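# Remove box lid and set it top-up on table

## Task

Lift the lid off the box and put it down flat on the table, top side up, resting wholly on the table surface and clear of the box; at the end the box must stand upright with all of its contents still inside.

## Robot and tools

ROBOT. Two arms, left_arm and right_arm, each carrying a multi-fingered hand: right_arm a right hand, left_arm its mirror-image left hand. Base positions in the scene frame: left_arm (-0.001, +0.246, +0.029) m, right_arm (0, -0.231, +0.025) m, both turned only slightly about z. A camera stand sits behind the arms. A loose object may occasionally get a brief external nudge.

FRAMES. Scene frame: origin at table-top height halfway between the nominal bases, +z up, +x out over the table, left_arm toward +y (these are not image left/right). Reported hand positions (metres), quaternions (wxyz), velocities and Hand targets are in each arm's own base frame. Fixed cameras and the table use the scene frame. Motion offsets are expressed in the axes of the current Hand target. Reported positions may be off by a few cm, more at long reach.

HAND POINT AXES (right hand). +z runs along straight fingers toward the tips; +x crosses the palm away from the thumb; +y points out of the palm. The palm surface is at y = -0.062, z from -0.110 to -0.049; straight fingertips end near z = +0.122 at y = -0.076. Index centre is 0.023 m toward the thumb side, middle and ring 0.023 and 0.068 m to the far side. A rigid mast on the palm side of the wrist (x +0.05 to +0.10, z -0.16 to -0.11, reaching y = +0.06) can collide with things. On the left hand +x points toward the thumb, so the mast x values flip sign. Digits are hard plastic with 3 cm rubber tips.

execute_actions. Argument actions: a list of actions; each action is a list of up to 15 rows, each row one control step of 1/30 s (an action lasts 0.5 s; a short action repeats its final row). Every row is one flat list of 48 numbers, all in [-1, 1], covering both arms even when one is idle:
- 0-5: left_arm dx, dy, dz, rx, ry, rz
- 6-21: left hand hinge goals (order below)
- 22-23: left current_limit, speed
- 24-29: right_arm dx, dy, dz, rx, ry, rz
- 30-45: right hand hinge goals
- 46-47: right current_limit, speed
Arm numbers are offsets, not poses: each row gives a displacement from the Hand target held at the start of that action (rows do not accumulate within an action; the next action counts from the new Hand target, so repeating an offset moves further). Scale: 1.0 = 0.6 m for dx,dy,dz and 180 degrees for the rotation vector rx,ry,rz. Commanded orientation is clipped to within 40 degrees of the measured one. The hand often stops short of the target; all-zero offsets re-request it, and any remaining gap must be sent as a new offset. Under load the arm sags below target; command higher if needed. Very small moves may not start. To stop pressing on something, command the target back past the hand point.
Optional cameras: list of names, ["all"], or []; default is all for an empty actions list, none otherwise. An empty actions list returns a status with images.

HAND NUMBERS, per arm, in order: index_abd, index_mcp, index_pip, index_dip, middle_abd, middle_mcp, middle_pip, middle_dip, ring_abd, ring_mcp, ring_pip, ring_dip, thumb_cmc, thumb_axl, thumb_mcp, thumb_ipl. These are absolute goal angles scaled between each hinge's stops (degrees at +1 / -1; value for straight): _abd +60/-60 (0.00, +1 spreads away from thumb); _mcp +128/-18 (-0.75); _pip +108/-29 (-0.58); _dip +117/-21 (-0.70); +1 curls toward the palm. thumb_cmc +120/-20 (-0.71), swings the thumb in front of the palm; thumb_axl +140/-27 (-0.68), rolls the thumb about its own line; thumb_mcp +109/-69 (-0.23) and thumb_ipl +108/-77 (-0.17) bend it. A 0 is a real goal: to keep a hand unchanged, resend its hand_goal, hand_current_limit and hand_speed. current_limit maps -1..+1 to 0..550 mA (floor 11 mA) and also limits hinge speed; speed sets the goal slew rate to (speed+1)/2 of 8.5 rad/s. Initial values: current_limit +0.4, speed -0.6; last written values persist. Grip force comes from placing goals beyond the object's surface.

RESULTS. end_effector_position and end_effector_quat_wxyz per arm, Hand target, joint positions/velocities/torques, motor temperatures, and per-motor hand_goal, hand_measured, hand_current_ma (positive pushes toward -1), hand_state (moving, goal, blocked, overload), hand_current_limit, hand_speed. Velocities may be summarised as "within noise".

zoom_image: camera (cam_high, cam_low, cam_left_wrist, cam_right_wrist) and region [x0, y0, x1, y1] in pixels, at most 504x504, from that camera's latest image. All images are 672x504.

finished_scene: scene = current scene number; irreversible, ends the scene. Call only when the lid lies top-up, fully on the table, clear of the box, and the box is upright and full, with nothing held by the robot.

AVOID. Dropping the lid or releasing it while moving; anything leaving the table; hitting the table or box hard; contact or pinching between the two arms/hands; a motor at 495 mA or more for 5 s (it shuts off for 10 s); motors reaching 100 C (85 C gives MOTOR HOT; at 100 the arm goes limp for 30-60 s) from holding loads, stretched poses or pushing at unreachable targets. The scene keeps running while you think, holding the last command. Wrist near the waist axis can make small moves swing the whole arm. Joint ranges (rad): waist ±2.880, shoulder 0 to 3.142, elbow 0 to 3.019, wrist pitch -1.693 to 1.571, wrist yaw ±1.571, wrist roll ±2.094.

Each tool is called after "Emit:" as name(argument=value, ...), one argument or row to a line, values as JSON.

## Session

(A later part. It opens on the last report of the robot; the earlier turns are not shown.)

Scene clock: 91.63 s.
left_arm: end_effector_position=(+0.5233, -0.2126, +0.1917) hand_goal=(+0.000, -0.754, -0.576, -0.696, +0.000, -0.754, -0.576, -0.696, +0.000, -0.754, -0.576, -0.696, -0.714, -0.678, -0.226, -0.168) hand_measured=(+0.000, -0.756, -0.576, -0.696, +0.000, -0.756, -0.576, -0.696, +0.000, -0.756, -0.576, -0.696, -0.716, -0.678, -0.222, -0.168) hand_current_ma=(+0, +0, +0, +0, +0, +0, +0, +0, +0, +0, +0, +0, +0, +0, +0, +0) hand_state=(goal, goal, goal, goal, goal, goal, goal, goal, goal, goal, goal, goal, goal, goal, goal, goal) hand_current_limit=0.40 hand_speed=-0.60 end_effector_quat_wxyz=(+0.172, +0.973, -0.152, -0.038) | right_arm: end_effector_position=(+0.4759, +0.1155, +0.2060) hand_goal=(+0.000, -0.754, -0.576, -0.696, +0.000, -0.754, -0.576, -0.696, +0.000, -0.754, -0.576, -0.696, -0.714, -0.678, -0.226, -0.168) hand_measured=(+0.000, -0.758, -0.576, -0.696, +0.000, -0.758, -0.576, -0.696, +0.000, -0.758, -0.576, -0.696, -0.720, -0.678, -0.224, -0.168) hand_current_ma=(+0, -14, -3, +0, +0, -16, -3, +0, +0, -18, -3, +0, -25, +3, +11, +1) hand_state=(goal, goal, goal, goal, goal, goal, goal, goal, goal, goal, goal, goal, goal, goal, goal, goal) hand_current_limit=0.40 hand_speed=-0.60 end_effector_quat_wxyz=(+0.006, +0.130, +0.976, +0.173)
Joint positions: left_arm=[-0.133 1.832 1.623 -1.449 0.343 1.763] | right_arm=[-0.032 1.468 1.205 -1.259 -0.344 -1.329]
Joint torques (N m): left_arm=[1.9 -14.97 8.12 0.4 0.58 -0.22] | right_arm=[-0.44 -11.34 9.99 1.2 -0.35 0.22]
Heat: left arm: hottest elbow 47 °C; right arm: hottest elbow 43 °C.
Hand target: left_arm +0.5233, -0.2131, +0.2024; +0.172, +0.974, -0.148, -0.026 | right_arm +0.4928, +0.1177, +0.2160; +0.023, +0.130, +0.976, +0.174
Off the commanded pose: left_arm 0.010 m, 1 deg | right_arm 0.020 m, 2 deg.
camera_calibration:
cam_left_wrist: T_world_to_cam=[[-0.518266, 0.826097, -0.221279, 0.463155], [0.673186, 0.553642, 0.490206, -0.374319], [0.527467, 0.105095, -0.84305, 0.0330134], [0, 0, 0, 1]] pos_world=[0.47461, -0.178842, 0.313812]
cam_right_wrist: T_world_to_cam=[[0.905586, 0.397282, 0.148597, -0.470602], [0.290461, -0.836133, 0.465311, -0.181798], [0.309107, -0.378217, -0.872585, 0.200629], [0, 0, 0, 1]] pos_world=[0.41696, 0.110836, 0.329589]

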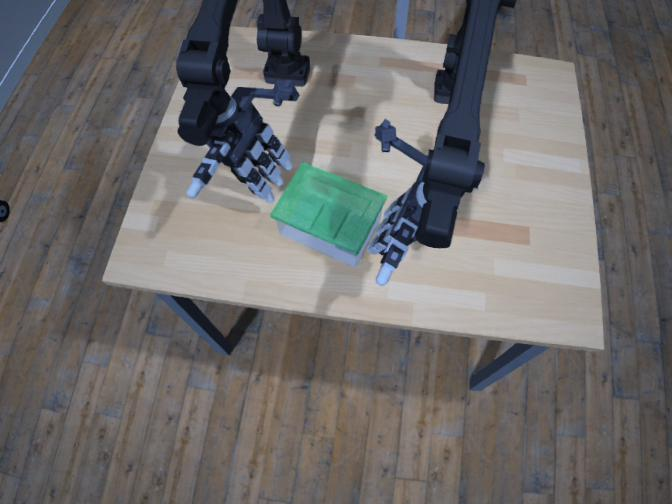

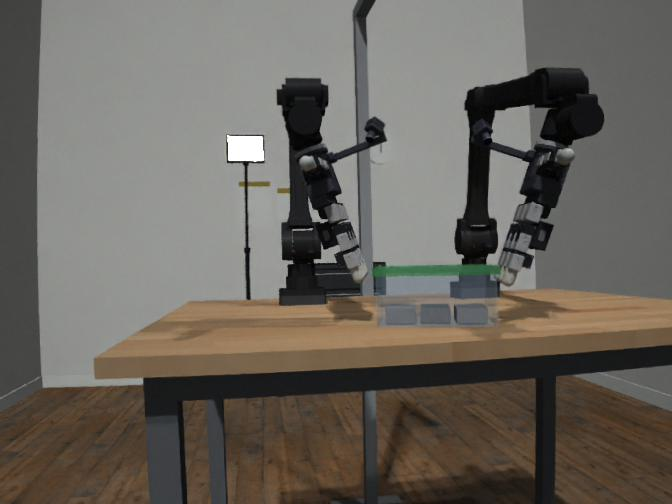

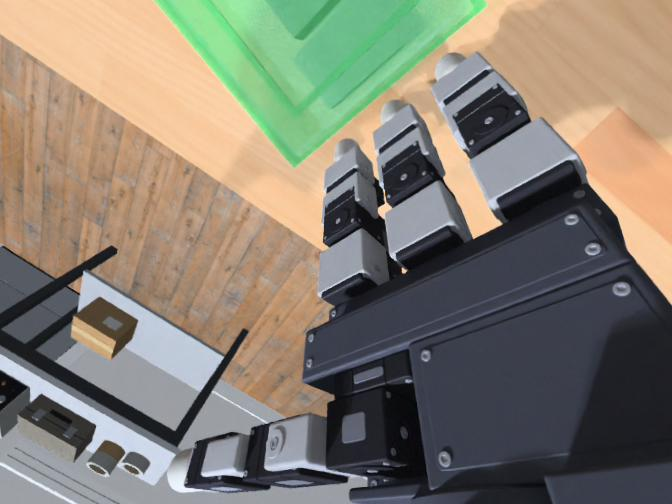

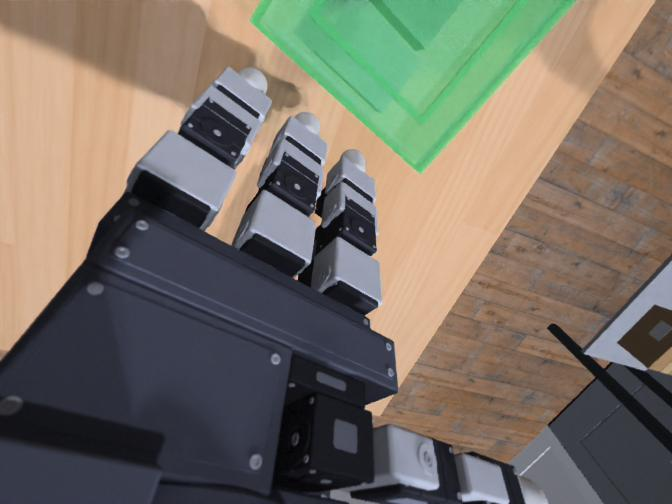

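Emit:
execute_actions(
  actions=[
    [[0,0.0085,-0.0235,0,0,0,0,-0.754,-0.576,-0.696,0,-0.754,-0.576,-0.696,0,-0.754,-0.576,-0.696,-0.714,-0.678,-0.226,-0.168,0.4,-0.6,-0.0235,0.0202,-0.0068,0,0,0,0,-0.754,-0.576,-0.696,0,-0.754,-0.576,-0.696,0,-0.754,-0.576,-0.696,-0.714,-0.678,-0.226,-0.168,0.4,-0.6]],
  ],
  cameras=["all"],
)

Emit:
zoom_image(
  camera="cam_low",
  region=[340, 220, 560, 340],
)

Emit:
zoom_image(
  camera="cam_left_wrist",
  region=[140, 0, 520, 200],
)

Emit:
zoom_image(
  camera="cam_right_wrist",
  region=[180, 0, 560, 200],
)

Scene clock: 96.27 s.
left_arm: end_effector_position=(+0.5186, -0.2120, +0.1972) hand_goal=(+0.000, -0.754, -0.576, -0.696, +0.000, -0.754, -0.576, -0.696, +0.000, -0.754, -0.576, -0.696, -0.714, -0.678, -0.226, -0.168) hand_measured=(+0.000, -0.756, -0.576, -0.696, +0.000, -0.756, -0.576, -0.696, +0.000, -0.756, -0.576, -0.696, -0.716, -0.678, -0.222, -0.168) hand_current_ma=(+0, +0, +0, +0, +0, +0, +0, +0, +0, +0, +0, +0, +0, +0, +0, +0) hand_state=(goal, goal, goal, goal, goal, goal, goal, goal, goal, goal, goal, goal, goal, goal, goal, goal) hand_current_limit=0.40 hand_speed=-0.60 end_effector_quat_wxyz=(+0.172, +0.973, -0.150, -0.043) | right_arm: end_effector_position=(+0.4920, +0.1183, +0.2095) hand_goal=(+0.000, -0.754, -0.576, -0.696, +0.000, -0.754, -0.576, -0.696, +0.000, -0.754, -0.576, -0.696, -0.714, -0.678, -0.226, -0.168) hand_measured=(+0.000, -0.758, -0.576, -0.696, +0.000, -0.758, -0.576, -0.696, +0.000, -0.758, -0.576, -0.696, -0.720, -0.678, -0.224, -0.168) hand_current_ma=(+0, -14, -3, +0, +0, -16, -3, +0, +0, -18, -3, +0, -25, +3, +11, +1) hand_state=(goal, goal, goal, goal, goal, goal, goal, goal, goal, goal, goal, goal, goal, goal, goal, goal) hand_current_limit=0.40 hand_speed=-0.60 end_effector_quat_wxyz=(+0.010, +0.133, +0.976, +0.173)
Joint positions: left_arm=[-0.133 1.822 1.623 -1.469 0.343 1.762] | right_arm=[-0.024 1.5 1.249 -1.259 -0.343 -1.314]
Joint torques (N m): left_arm=[1.73 -14.92 10.86 -0.29 0.52 -0.15] | right_arm=[1.73 -11.75 11.14 0.2 -0.34 0.22]
Heat: left arm: hottest elbow 47 °C; right arm: hottest elbow 43 °C.
Hand target: left_arm +0.5233, -0.2131, +0.2173; +0.172, +0.974, -0.148, -0.026 | right_arm +0.5090, +0.1237, +0.2239; +0.023, +0.130, +0.976, +0.174
Off the commanded pose: left_arm 0.021 m, 2 deg | right_arm 0.023 m, 2 deg.
camera_calibration:
cam_left_wrist: T_world_to_cam=[[-0.521413, 0.825898, -0.214525, 0.461622], [0.67779, 0.553593, 0.483876, -0.375273], [0.518392, 0.106897, -0.848436, 0.0461802], [0, 0, 0, 1]] pos_world=[0.471112, -0.178441, 0.319796]
cam_right_wrist: T_world_to_cam=[[0.906984, 0.391882, 0.154299, -0.488115], [0.282514, -0.837809, 0.467185, -0.181939], [0.312354, -0.380138, -0.870592, 0.19801], [0, 0, 0, 1]] pos_world=[0.432264, 0.114124, 0.332701]

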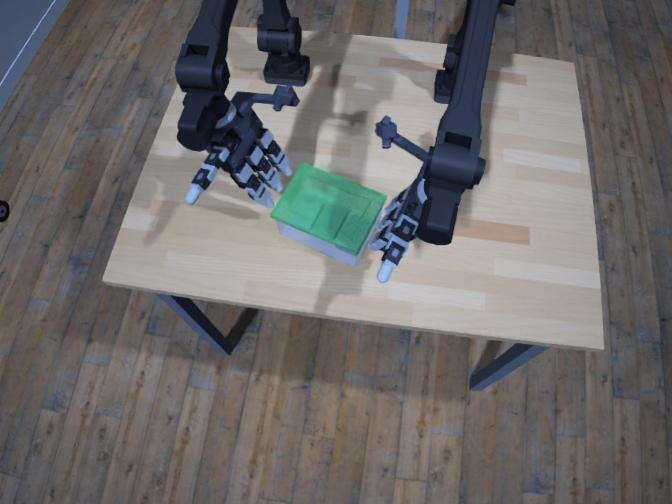

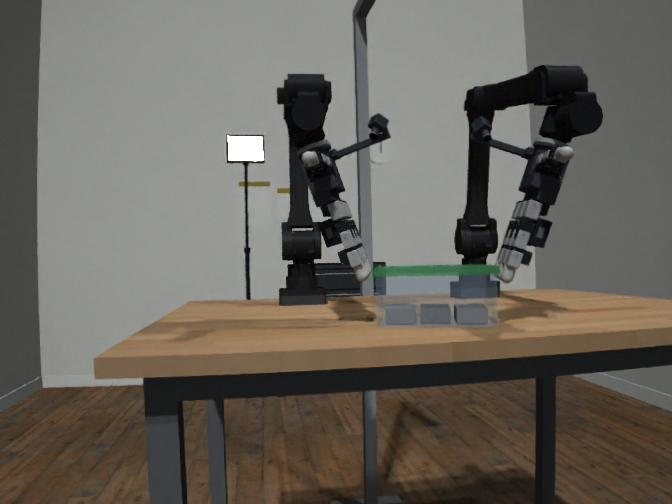

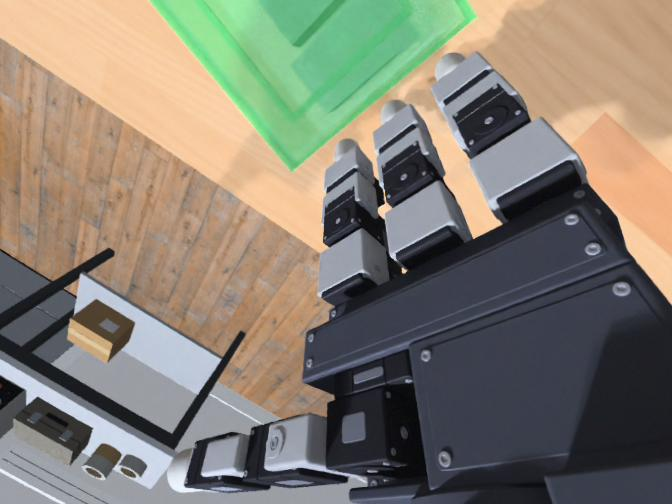

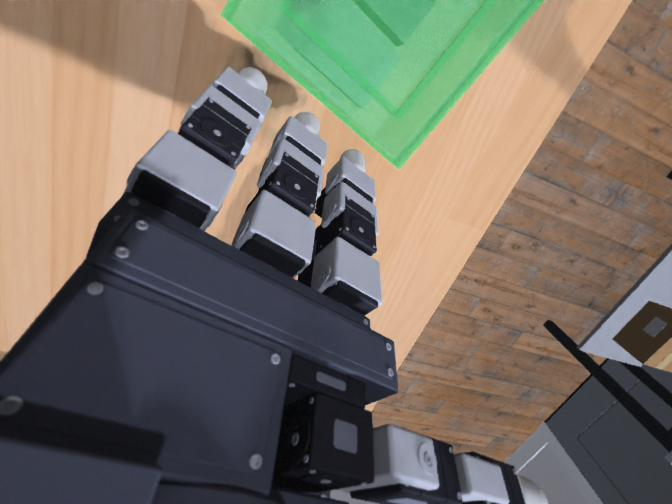

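Scaled by 2.291 from the camera's 672x504 image, which has a finer 960x720 frame.

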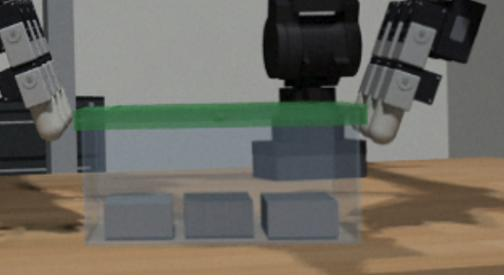

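Scaled by 1.326 from the camera's 672x504 image, which has a finer 960x720 frame.

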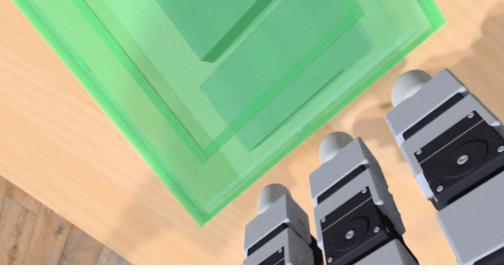

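Scaled by 1.326 from the camera's 672x504 image, which has a finer 960x720 frame.

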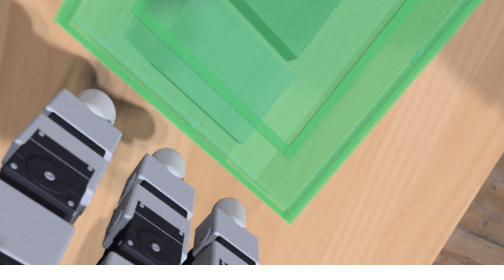

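Emit:
execute_actions(
  actions=[
    [[0,0.0085,-0.0235,0,0,0,0,-0.754,-0.576,-0.696,0,-0.754,-0.576,-0.696,0,-0.754,-0.576,-0.696,-0.714,-0.678,-0.226,-0.168,0.4,-0.6,0,0.0179,-0.0201,0,0,0,0,-0.754,-0.576,-0.696,0,-0.754,-0.576,-0.696,0,-0.754,-0.576,-0.696,-0.714,-0.678,-0.226,-0.168,0.4,-0.6]],
  ],
  cameras=["all"],
)

Emit:
zoom_image(
  camera="cam_low",
  region=[340, 220, 560, 340],
)

Scene clock: 100.93 s.
left_arm: end_effector_position=(+0.5105, -0.2109, +0.2021) hand_goal=(+0.000, -0.754, -0.576, -0.696, +0.000, -0.754, -0.576, -0.696, +0.000, -0.754, -0.576, -0.696, -0.714, -0.678, -0.226, -0.168) hand_measured=(+0.000, -0.756, -0.576, -0.696, +0.000, -0.756, -0.576, -0.696, +0.000, -0.756, -0.576, -0.696, -0.716, -0.678, -0.222, -0.168) hand_current_ma=(+0, +0, +0, +0, +0, +0, +0, +0, +0, +0, +0, +0, +0, +0, +0, +0) hand_state=(goal, goal, goal, goal, goal, goal, goal, goal, goal, goal, goal, goal, goal, goal, goal, goal) hand_current_limit=0.40 hand_speed=-0.60 end_effector_quat_wxyz=(+0.172, +0.972, -0.148, -0.057) | right_arm: end_effector_position=(+0.4961, +0.1245, +0.2229) hand_goal=(+0.000, -0.754, -0.576, -0.696, +0.000, -0.754, -0.576, -0.696, +0.000, -0.754, -0.576, -0.696, -0.714, -0.678, -0.226, -0.168) hand_measured=(+0.000, -0.758, -0.576, -0.696, +0.000, -0.758, -0.576, -0.696, +0.000, -0.758, -0.576, -0.696, -0.720, -0.678, -0.224, -0.168) hand_current_ma=(+0, -14, -3, +0, +0, -16, -3, +0, +0, -18, -3, +0, -25, +3, +11, +1) hand_state=(goal, goal, goal, goal, goal, goal, goal, goal, goal, goal, goal, goal, goal, goal, goal, goal) hand_current_limit=0.40 hand_speed=-0.60 end_effector_quat_wxyz=(+0.011, +0.132, +0.976, +0.173)
Joint positions: left_arm=[-0.133 1.814 1.623 -1.506 0.343 1.762] | right_arm=[-0.01 1.5 1.285 -1.288 -0.342 -1.3]
Joint torques (N m): left_arm=[1.73 -15.85 13.27 -0.25 0.5 -0.11] | right_arm=[1.61 -11.28 11.07 0.02 -0.32 0.24]
Heat: left arm: hottest elbow 47 °C; right arm: hottest elbow 44 °C.
Hand target: left_arm +0.5233, -0.2130, +0.2322; +0.172, +0.974, -0.148, -0.026 | right_arm +0.5105, +0.1294, +0.2390; +0.023, +0.130, +0.976, +0.174
Off the commanded pose: left_arm 0.033 m, 4 deg | right_arm 0.022 m, 1 deg.
camera_calibration:
cam_left_wrist: T_world_to_cam=[[-0.527179, 0.826662, -0.196753, 0.457123], [0.691072, 0.551817, 0.466816, -0.376514], [0.494471, 0.110125, -0.86219, 0.0701144], [0, 0, 0, 1]] pos_world=[0.466515, -0.177841, 0.326155]
cam_right_wrist: T_world_to_cam=[[0.906235, 0.393001, 0.15585, -0.496251], [0.282612, -0.837294, 0.468048, -0.184447], [0.314435, -0.380116, -0.869852, 0.209501], [0, 0, 0, 1]] pos_world=[0.435972, 0.120225, 0.345905]

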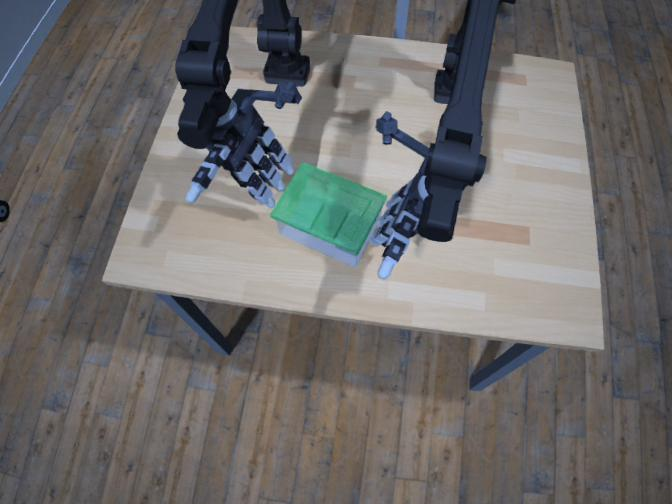

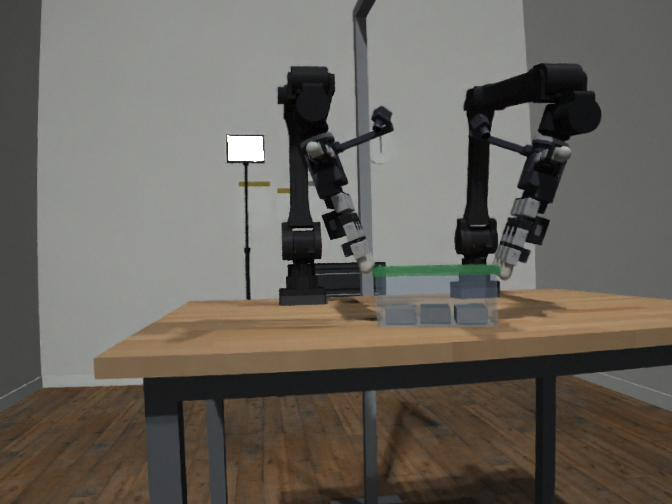

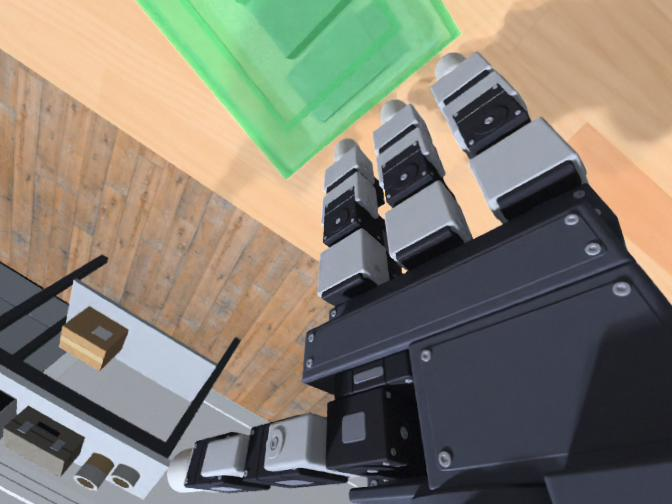

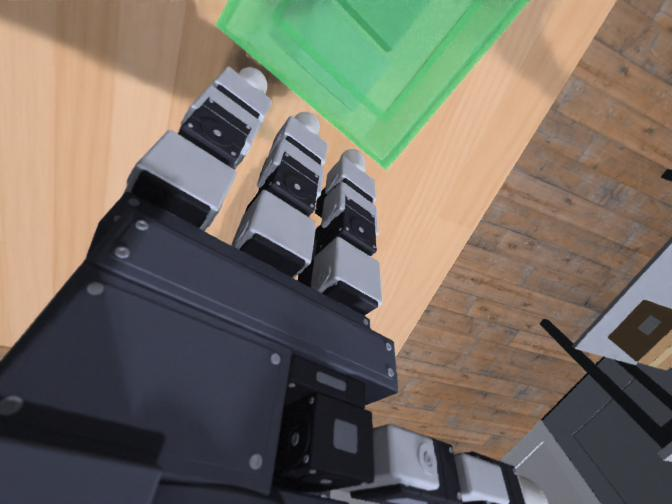

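Scaled by 2.291 from the camera's 672x504 image, which has a finer 960x720 frame.

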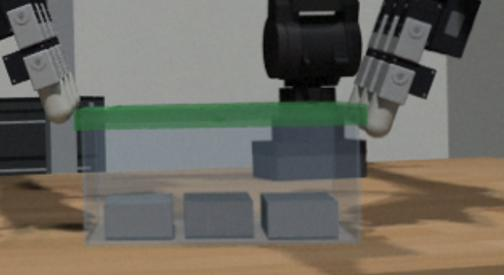

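Emit:
execute_actions(
  actions=[
    [[0,0,0,0,0,0,0,-0.65,-0.576,-0.696,0,-0.65,-0.576,-0.696,0,-0.65,-0.576,-0.696,-0.714,-0.678,-0.226,-0.168,0.0,-0.8,0,-0.0034,0.0094,0,0,0,0,-0.65,-0.576,-0.696,0,-0.65,-0.576,-0.696,0,-0.65,-0.576,-0.696,-0.714,-0.678,-0.226,-0.168,0.0,-0.8]],
  ],
  cameras=["all"],
)

Emit:
zoom_image(
  camera="cam_low",
  region=[340, 220, 560, 340],
)

Scene clock: 103.67 s.
left_arm: end_effector_position=(+0.5114, -0.2074, +0.2007) hand_goal=(+0.000, -0.650, -0.576, -0.696, +0.000, -0.650, -0.576, -0.696, +0.000, -0.650, -0.576, -0.696, -0.714, -0.678, -0.226, -0.168) hand_measured=(+0.000, -0.682, -0.582, -0.698, +0.000, -0.680, -0.582, -0.698, +0.000, -0.682, -0.582, -0.698, -0.716, -0.678, -0.222, -0.168) hand_current_ma=(+0, -20, -1, +0, +0, -20, -1, +0, +0, -20, -1, +0, +0, +0, +0, +0) hand_state=(goal, blocked, goal, goal, goal, blocked, goal, goal, goal, blocked, goal, goal, goal, goal, goal, goal) hand_current_limit=0.00 hand_speed=-0.80 end_effector_quat_wxyz=(+0.167, +0.973, -0.146, -0.057) | right_arm: end_effector_position=(+0.4965, +0.1226, +0.2211) hand_goal=(+0.000, -0.650, -0.576, -0.696, +0.000, -0.650, -0.576, -0.696, +0.000, -0.650, -0.576, -0.696, -0.714, -0.678, -0.226, -0.168) hand_measured=(-0.002, -0.698, -0.586, -0.700, +0.000, -0.692, -0.586, -0.700, +0.000, -0.658, -0.576, -0.696, -0.720, -0.678, -0.224, -0.168) hand_current_ma=(-3, -226, -43, -19, +0, -195, -38, -13, +0, -37, -3, +0, -24, +3, +11, +1) hand_state=(goal, blocked, goal, goal, goal, blocked, goal, goal, goal, goal, goal, goal, goal, goal, goal, goal) hand_current_limit=0.00 hand_speed=-0.80 end_effector_quat_wxyz=(+0.011, +0.135, +0.977, +0.167)
Joint positions: left_arm=[-0.129 1.814 1.623 -1.506 0.333 1.762] | right_arm=[-0.01 1.501 1.285 -1.288 -0.33 -1.295]
Joint torques (N m): left_arm=[1.2 -14.68 13.33 -0.01 0.92 -0.12] | right_arm=[2.02 -11.28 10.36 0.75 -0.86 0.15]
Heat: left arm: hottest elbow 48 °C; right arm: hottest elbow 44 °C.
Hand target: left_arm +0.5234, -0.2129, +0.2322; +0.172, +0.974, -0.148, -0.026 | right_arm +0.5106, +0.1294, +0.2329; +0.023, +0.130, +0.976, +0.174
Off the commanded pose: left_arm 0.034 m, 4 deg | right_arm 0.020 m, 2 deg.
camera_calibration:
cam_left_wrist: T_world_to_cam=[[-0.529335, 0.827071, -0.189098, 0.454075], [0.688856, 0.549083, 0.473271, -0.379117], [0.495259, 0.120258, -0.860381, 0.0694524], [0, 0, 0, 1]] pos_world=[0.467118, -0.175738, 0.325045]
cam_right_wrist: T_world_to_cam=[[0.908568, 0.390053, 0.149544, -0.495062], [0.279226, -0.833323, 0.477081, -0.186128], [0.310705, -0.391704, -0.866043, 0.209569], [0, 0, 0, 1]] pos_world=[0.436655, 0.120085, 0.344327]

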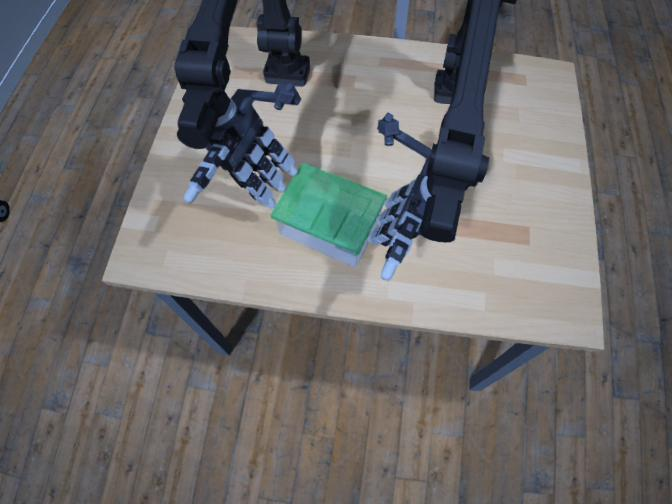

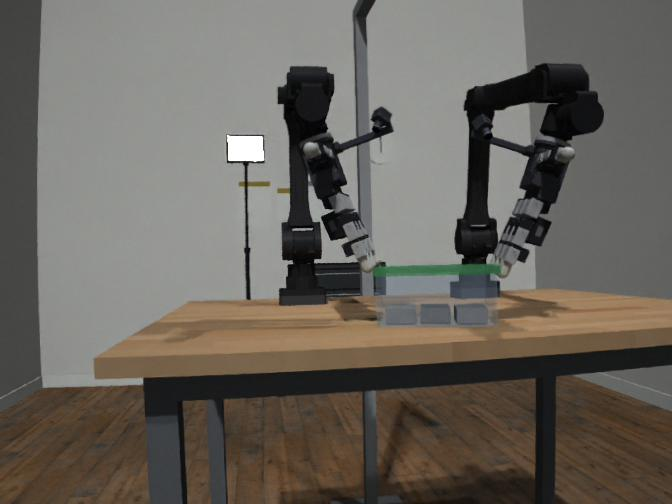

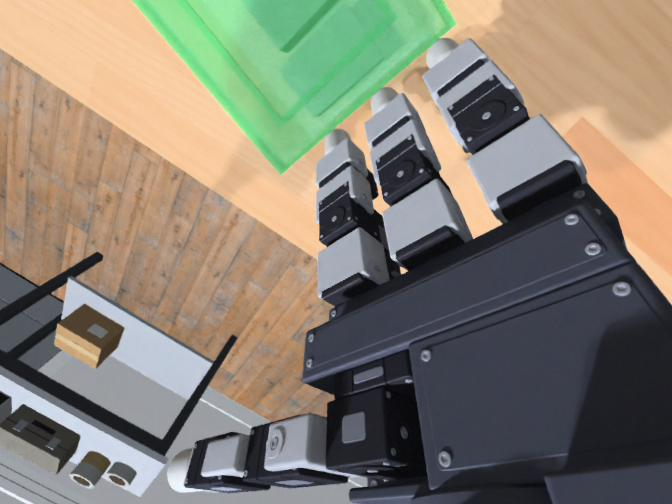

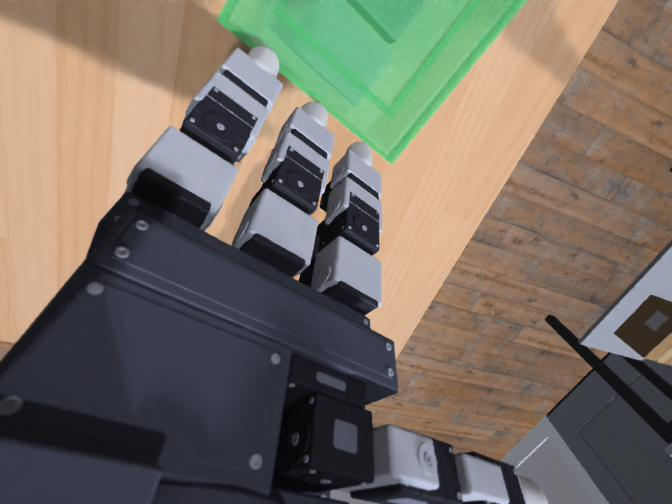

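Scaled by 2.291 from the camera's 672x504 image, which has a finer 960x720 frame.

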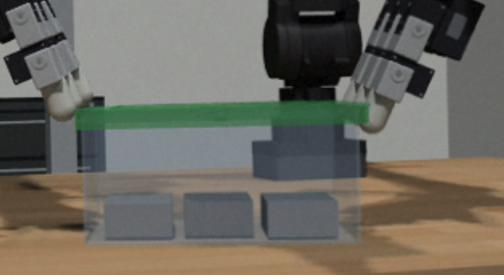

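Emit:
execute_actions(
  actions=[
    [[0,0,0,0,0,0,0,-0.65,-0.576,-0.696,0,-0.65,-0.576,-0.696,0,-0.65,-0.576,-0.696,-0.714,-0.678,-0.226,-0.168,0.0,-0.8,0,-0.0057,0.0157,0,0,0,0,-0.72,-0.576,-0.696,0,-0.72,-0.576,-0.696,0,-0.7,-0.576,-0.696,-0.714,-0.678,-0.226,-0.168,0.0,-0.8]],
  ],
  cameras=["cam_low"],
)

Emit:
zoom_image(
  camera="cam_low",
  region=[340, 220, 560, 340],
)

Scene clock: 106.07 s.
left_arm: end_effector_position=(+0.5114, -0.2074, +0.2007) hand_goal=(+0.000, -0.650, -0.576, -0.696, +0.000, -0.650, -0.576, -0.696, +0.000, -0.650, -0.576, -0.696, -0.714, -0.678, -0.226, -0.168) hand_measured=(+0.000, -0.680, -0.582, -0.698, +0.000, -0.680, -0.582, -0.698, +0.000, -0.680, -0.582, -0.698, -0.716, -0.678, -0.222, -0.168) hand_current_ma=(+0, -19, -1, +0, +0, -19, -1, +0, +0, -19, -1, +0, +0, +0, +0, +0) hand_state=(goal, blocked, goal, goal, goal, blocked, goal, goal, goal, blocked, goal, goal, goal, goal, goal, goal) hand_current_limit=0.00 hand_speed=-0.80 end_effector_quat_wxyz=(+0.167, +0.973, -0.146, -0.057) | right_arm: end_effector_position=(+0.4986, +0.1235, +0.2215) hand_goal=(+0.000, -0.720, -0.576, -0.696, +0.000, -0.720, -0.576, -0.696, +0.000, -0.700, -0.576, -0.696, -0.714, -0.678, -0.226, -0.168) hand_measured=(-0.002, -0.722, -0.582, -0.700, +0.000, -0.720, -0.580, -0.700, +0.002, -0.700, -0.576, -0.696, -0.720, -0.678, -0.224, -0.168) hand_current_ma=(-3, -12, -25, -16, +0, -3, -19, -12, +7, -1, -3, +0, -24, +3, +11, +1) hand_state=(goal, goal, goal, goal, goal, goal, goal, goal, goal, goal, goal, goal, goal, goal, goal, goal) hand_current_limit=0.00 hand_speed=-0.80 end_effector_quat_wxyz=(+0.014, +0.134, +0.976, +0.171)
Joint positions: left_arm=[-0.129 1.814 1.623 -1.506 0.333 1.762] | right_arm=[-0.01 1.503 1.285 -1.279 -0.336 -1.295]
Joint torques (N m): left_arm=[1.85 -15.21 13.35 -0.24 0.94 -0.1] | right_arm=[1.61 -11.58 9.01 1.36 -0.56 0.18]
Heat: left arm: hottest elbow 48 °C; right arm: hottest elbow 44 °C.
Hand target: left_arm +0.5234, -0.2129, +0.2322; +0.172, +0.974, -0.148, -0.026 | right_arm +0.5105, +0.1295, +0.2230; +0.023, +0.130, +0.976, +0.174
Off the commanded pose: left_arm 0.034 m, 4 deg | right_arm 0.013 m, 1 deg.
Images, in order (width x height): cam_low 672x504.

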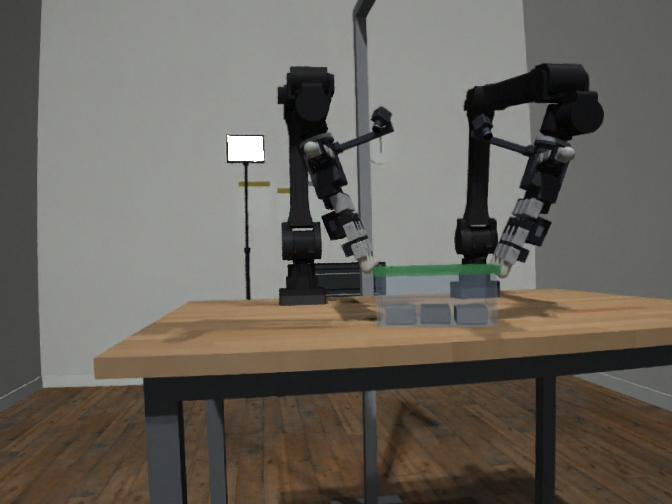

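Scaled by 2.291 from the camera's 672x504 image, which has a finer 960x720 frame.

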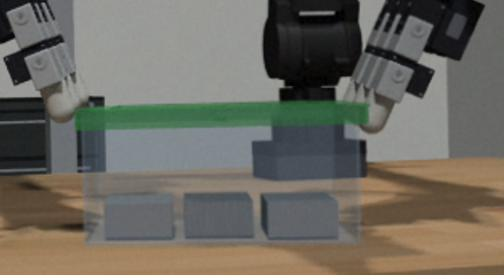

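Emit:
execute_actions(
  actions=[
    [[0,0,0,0,0,0,0,-0.65,-0.576,-0.696,0,-0.65,-0.576,-0.696,0,-0.65,-0.576,-0.696,-0.714,-0.678,-0.226,-0.168,0.0,-0.8,0,-0.0069,0.0188,0,0,0,0,-0.72,-0.576,-0.696,0,-0.72,-0.576,-0.696,0,-0.7,-0.576,-0.696,-0.714,-0.678,-0.226,-0.168,0.0,-0.8]],
  ],
  cameras=["cam_low"],
)

Emit:
zoom_image(
  camera="cam_low",
  region=[340, 220, 560, 340],
)

Scene clock: 107.63 s.
left_arm: end_effector_position=(+0.5114, -0.2074, +0.2007) hand_goal=(+0.000, -0.650, -0.576, -0.696, +0.000, -0.650, -0.576, -0.696, +0.000, -0.650, -0.576, -0.696, -0.714, -0.678, -0.226, -0.168) hand_measured=(+0.000, -0.680, -0.584, -0.698, +0.000, -0.680, -0.582, -0.698, +0.000, -0.680, -0.582, -0.698, -0.716, -0.678, -0.222, -0.168) hand_current_ma=(+0, -19, -1, +0, +0, -19, -1, +0, +0, -19, -1, +0, +0, +0, +0, +0) hand_state=(goal, blocked, goal, goal, goal, blocked, goal, goal, goal, blocked, goal, goal, goal, goal, goal, goal) hand_current_limit=0.00 hand_speed=-0.80 end_effector_quat_wxyz=(+0.167, +0.973, -0.146, -0.057) | right_arm: end_effector_position=(+0.5012, +0.1234, +0.2223) hand_goal=(+0.000, -0.720, -0.576, -0.696, +0.000, -0.720, -0.576, -0.696, +0.000, -0.700, -0.576, -0.696, -0.714, -0.678, -0.226, -0.168) hand_measured=(+0.002, -0.728, -0.582, -0.700, +0.000, -0.726, -0.580, -0.700, +0.034, -0.704, -0.576, -0.696, -0.720, -0.678, -0.224, -0.168) hand_current_ma=(+4, -29, -25, -16, +2, -22, -19, -12, +131, -18, -3, +0, -24, +3, +11, +1) hand_state=(goal, goal, goal, goal, goal, goal, goal, goal, blocked, goal, goal, goal, goal, goal, goal, goal) hand_current_limit=0.00 hand_speed=-0.80 end_effector_quat_wxyz=(+0.020, +0.133, +0.976, +0.171)
Joint positions: left_arm=[-0.129 1.814 1.623 -1.506 0.333 1.762] | right_arm=[-0.01 1.503 1.285 -1.266 -0.336 -1.295]
Joint torques (N m): left_arm=[1.32 -15.33 13.26 -0.06 0.95 -0.1] | right_arm=[1.67 -10.87 7.24 2.4 -0.58 0.15]
Heat: left arm: hottest elbow 49 °C; right arm: hottest elbow 44 °C.
Hand target: left_arm +0.5234, -0.2129, +0.2322; +0.172, +0.974, -0.148, -0.026 | right_arm +0.5105, +0.1295, +0.2110; +0.023, +0.130, +0.976, +0.174
Off the commanded pose: left_arm 0.034 m, 4 deg | right_arm 0.016 m, 1 deg.
Images, in order (width x height): cam_low 672x504.

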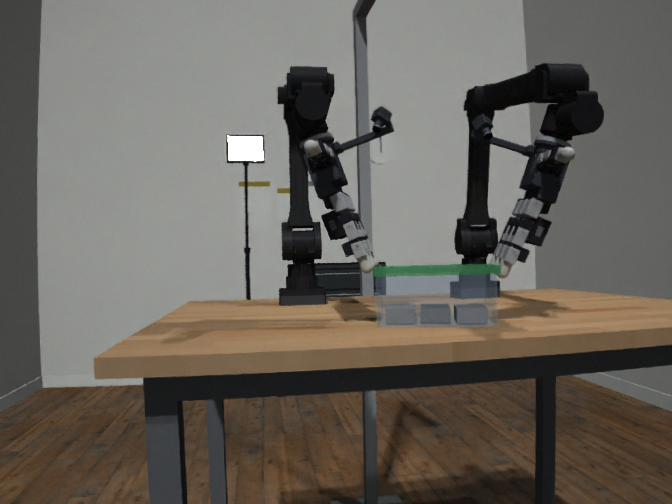

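Scaled by 2.291 from the camera's 672x504 image, which has a finer 960x720 frame.

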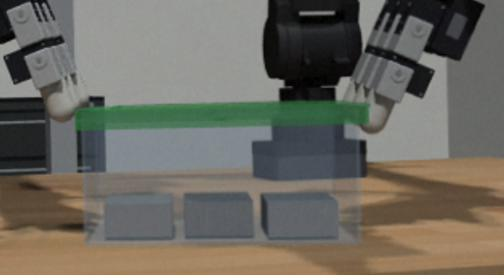

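Emit:
execute_actions(
  actions=[],
  cameras=["cam_high","cam_right_wrist","cam_left_wrist"],
)

Emit:
zoom_image(
  camera="cam_right_wrist",
  region=[180, 0, 430, 200],
)

Emit:
zoom_image(
  camera="cam_high",
  region=[230, 120, 330, 220],
)

Emit:
zoom_image(
  camera="cam_left_wrist",
  region=[250, 0, 500, 200],
)

Scene clock: 108.40 s.
left_arm: end_effector_position=(+0.5114, -0.2074, +0.2007) hand_goal=(+0.000, -0.650, -0.576, -0.696, +0.000, -0.650, -0.576, -0.696, +0.000, -0.650, -0.576, -0.696, -0.714, -0.678, -0.226, -0.168) hand_measured=(+0.000, -0.680, -0.584, -0.698, +0.000, -0.680, -0.582, -0.698, +0.000, -0.680, -0.582, -0.698, -0.716, -0.678, -0.222, -0.168) hand_current_ma=(+0, -19, -1, +0, +0, -19, -1, +0, +0, -19, -1, +0, +0, +0, +0, +0) hand_state=(goal, blocked, goal, goal, goal, blocked, goal, goal, goal, blocked, goal, goal, goal, goal, goal, goal) hand_current_limit=0.00 hand_speed=-0.80 end_effector_quat_wxyz=(+0.167, +0.973, -0.146, -0.057) | right_arm: end_effector_position=(+0.5012, +0.1234, +0.2223) hand_goal=(+0.000, -0.720, -0.576, -0.696, +0.000, -0.720, -0.576, -0.696, +0.000, -0.700, -0.576, -0.696, -0.714, -0.678, -0.226, -0.168) hand_measured=(+0.002, -0.728, -0.582, -0.700, +0.000, -0.726, -0.580, -0.700, +0.034, -0.704, -0.576, -0.696, -0.720, -0.678, -0.224, -0.168) hand_current_ma=(+4, -29, -25, -16, +2, -22, -19, -12, +131, -18, -3, +0, -24, +3, +11, +1) hand_state=(goal, goal, goal, goal, goal, goal, goal, goal, blocked, goal, goal, goal, goal, goal, goal, goal) hand_current_limit=0.00 hand_speed=-0.80 end_effector_quat_wxyz=(+0.020, +0.133, +0.976, +0.171)
Joint positions: left_arm=[-0.129 1.814 1.623 -1.506 0.333 1.762] | right_arm=[-0.01 1.503 1.285 -1.266 -0.336 -1.295]
Joint velocities: within noise
Joint torques (N m): left_arm=[1.73 -15.21 13.14 -0.03 0.97 -0.09] | right_arm=[1.96 -11.16 7.54 2.5 -0.63 0.16]
Motor temperatures (°C): left_arm=[38 38 49 34 33 32] | right_arm=[35 36 44 33 35 31]
Heat: left arm: hottest elbow 49 °C; right arm: hottest elbow 44 °C.
Hand target: left_arm +0.5234, -0.2129, +0.2322; +0.172, +0.974, -0.148, -0.026 | right_arm +0.5105, +0.1295, +0.2110; +0.023, +0.130, +0.976, +0.174
Off the commanded pose: left_arm 0.034 m, 4 deg | right_arm 0.016 m, 1 deg.
camera_calibration:
cam_left_wrist: T_world_to_cam=[[-0.529335, 0.827071, -0.189098, 0.454075], [0.688856, 0.549083, 0.473271, -0.379117], [0.495259, 0.120258, -0.860381, 0.0694524], [0, 0, 0, 1]] pos_world=[0.467118, -0.175738, 0.325045]
cam_right_wrist: T_world_to_cam=[[0.905184, 0.389594, 0.16988, -0.502583], [0.270168, -0.835983, 0.477641, -0.182653], [0.328103, -0.386457, -0.861974, 0.199228], [0, 0, 0, 1]] pos_world=[0.438909, 0.120102, 0.344351]
Images, in order (width x height): cam_high 672x504, cam_left_wrist 672x504, cam_right_wrist 672x504.

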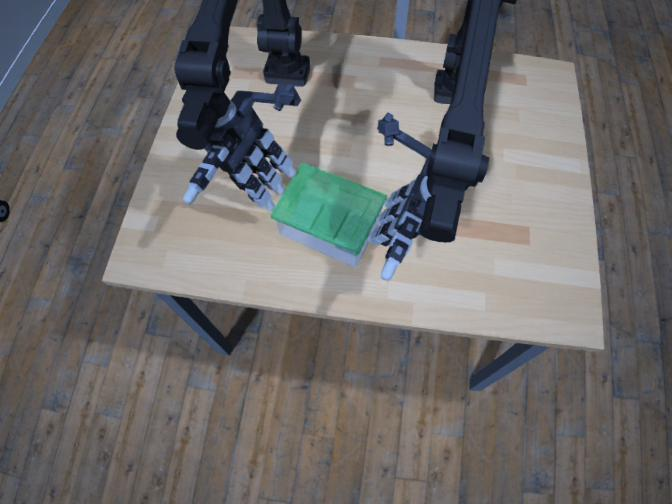

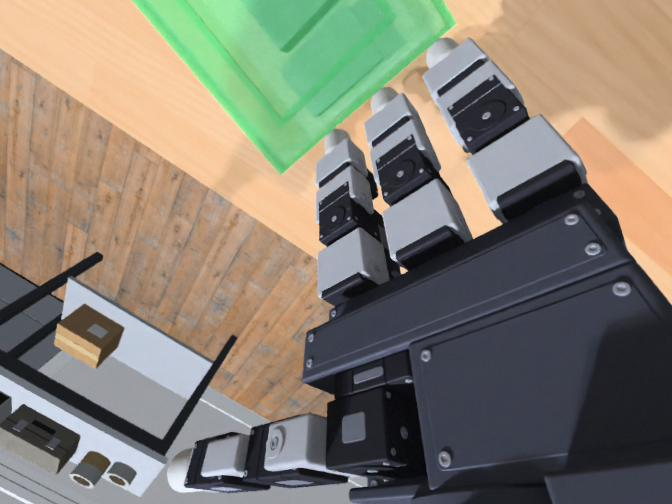

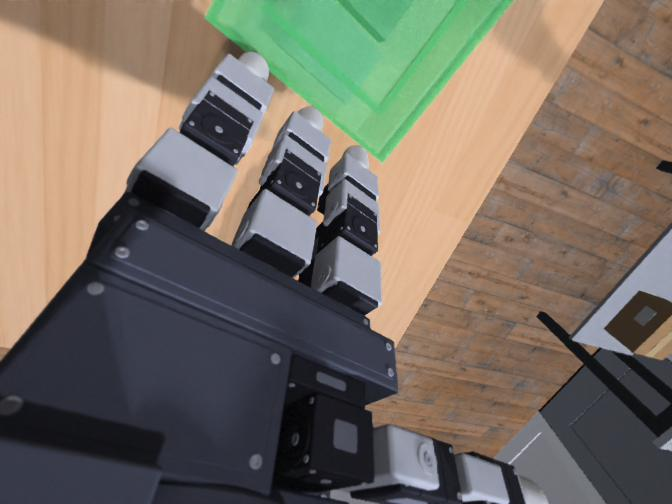

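Scaled by 2.016 from the camera's 672x504 image, which has a finer 960x720 frame.

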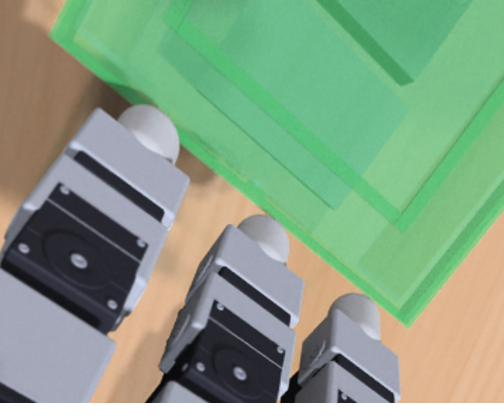

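Scaled by 5.040 from the camera's 672x504 image, which has a finer 960x720 frame.

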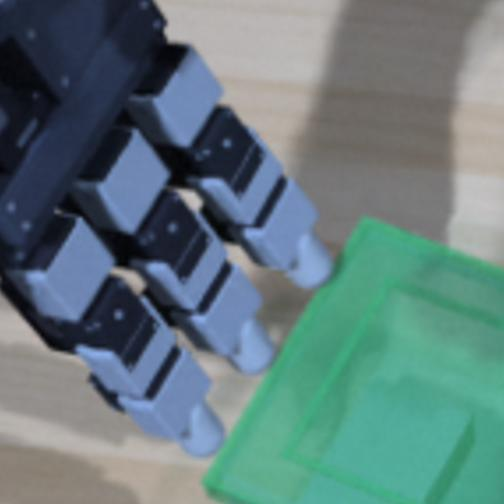

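Scaled by 2.016 from the camera's 672x504 image, which has a finer 960x720 frame.

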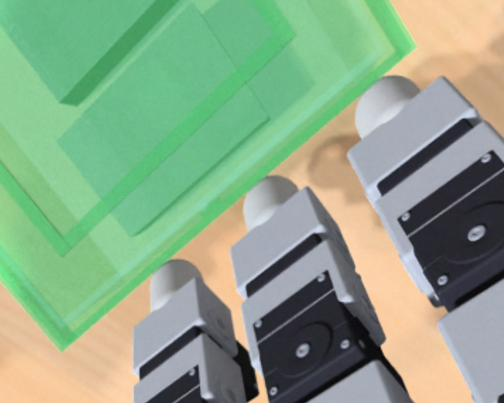

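Emit:
execute_actions(
  actions=[
    [[0,0,0,0,0,0,0,-0.65,-0.576,-0.696,0,-0.65,-0.576,-0.696,0,-0.65,-0.576,-0.696,-0.714,-0.678,-0.226,-0.168,0.0,-0.8,0,-0.0235,-0.0085,0,0,-0.0167,0,-0.754,-0.576,-0.696,0,-0.754,-0.576,-0.696,0,-0.754,-0.576,-0.696,-0.714,-0.678,-0.226,-0.168,0.0,-0.8]],
  ],
  cameras=["cam_low", "cam_right_wrist"],
)

Emit:
zoom_image(
  camera="cam_low",
  region=[340, 220, 560, 340],
)

Emit:
zoom_image(
  camera="cam_right_wrist",
  region=[180, 0, 430, 200],
)

Scene clock: 111.57 s.
left_arm: end_effector_position=(+0.5114, -0.2074, +0.2007) hand_goal=(+0.000, -0.650, -0.576, -0.696, +0.000, -0.650, -0.576, -0.696, +0.000, -0.650, -0.576, -0.696, -0.714, -0.678, -0.226, -0.168) hand_measured=(+0.000, -0.680, -0.584, -0.698, +0.000, -0.680, -0.582, -0.698, +0.000, -0.680, -0.582, -0.698, -0.716, -0.678, -0.222, -0.168) hand_current_ma=(+0, -19, -1, +0, +0, -19, -1, +0, +0, -19, -1, +0, +0, +0, +0, +0) hand_state=(goal, blocked, goal, goal, goal, blocked, goal, goal, goal, blocked, goal, goal, goal, goal, goal, goal) hand_current_limit=0.00 hand_speed=-0.80 end_effector_quat_wxyz=(+0.167, +0.973, -0.146, -0.057) | right_arm: end_effector_position=(+0.5018, +0.1200, +0.2159) hand_goal=(+0.000, -0.754, -0.576, -0.696, +0.000, -0.754, -0.576, -0.696, +0.000, -0.754, -0.576, -0.696, -0.714, -0.678, -0.226, -0.168) hand_measured=(+0.002, -0.756, -0.580, -0.698, +0.000, -0.754, -0.580, -0.700, +0.004, -0.754, -0.574, -0.696, -0.720, -0.678, -0.224, -0.168) hand_current_ma=(+4, -8, -13, -11, +2, +1, -15, -12, +11, +1, +4, +2, -24, +3, +11, +1) hand_state=(goal, goal, goal, goal, goal, goal, goal, goal, goal, goal, goal, goal, goal, goal, goal, goal) hand_current_limit=0.00 hand_speed=-0.80 end_effector_quat_wxyz=(+0.025, +0.106, +0.979, +0.173)
Joint positions: left_arm=[-0.129 1.814 1.623 -1.506 0.333 1.762] | right_arm=[-0.023 1.52 1.285 -1.253 -0.341 -1.365]
Joint torques (N m): left_arm=[1.85 -15.56 13.31 -0.29 0.91 -0.11] | right_arm=[-0.97 -11.46 7.58 1.31 -0.5 -0.09]
Heat: left arm: hottest elbow 49 °C; right arm: hottest elbow 43 °C.
Hand target: left_arm +0.5234, -0.2129, +0.2322; +0.172, +0.974, -0.148, -0.026 | right_arm +0.5067, +0.1149, +0.2108; +0.028, +0.104, +0.979, +0.173
Off the commanded pose: left_arm 0.034 m, 4 deg | right_arm 0.009 m, 0 deg.
camera_calibration:
cam_right_wrist: T_world_to_cam=[[0.880408, 0.436068, 0.186349, -0.497433], [0.304089, -0.820676, 0.483757, -0.202676], [0.363883, -0.369237, -0.855133, 0.170673], [0, 0, 0, 1]] pos_world=[0.43747, 0.113603, 0.33669]
Images, in order (width x height): cam_low 672x504, cam_right_wrist 672x504.

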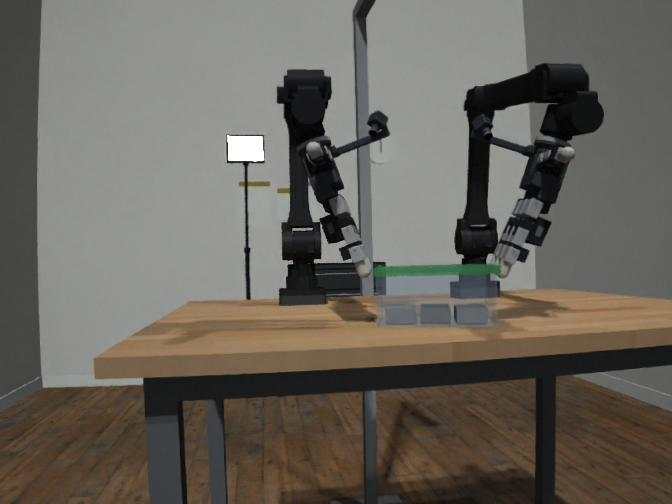

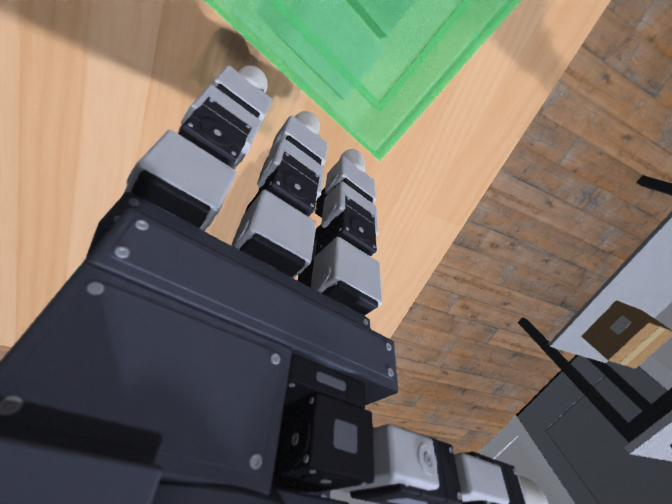

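Scaled by 2.291 from the camera's 672x504 image, which has a finer 960x720 frame.

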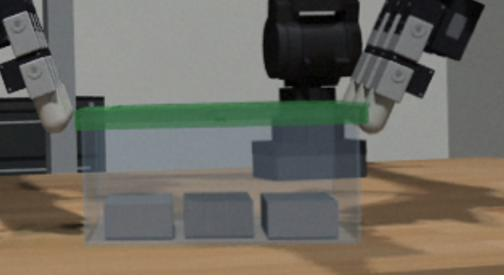

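Scaled by 2.016 from the camera's 672x504 image, which has a finer 960x720 frame.

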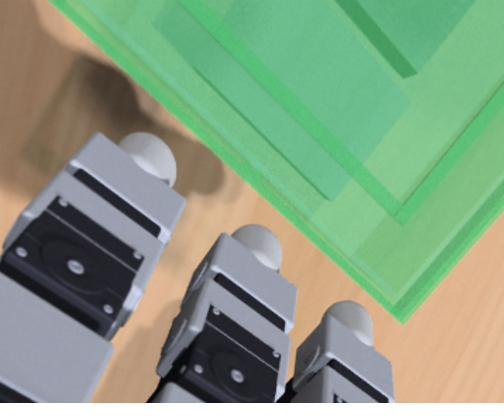

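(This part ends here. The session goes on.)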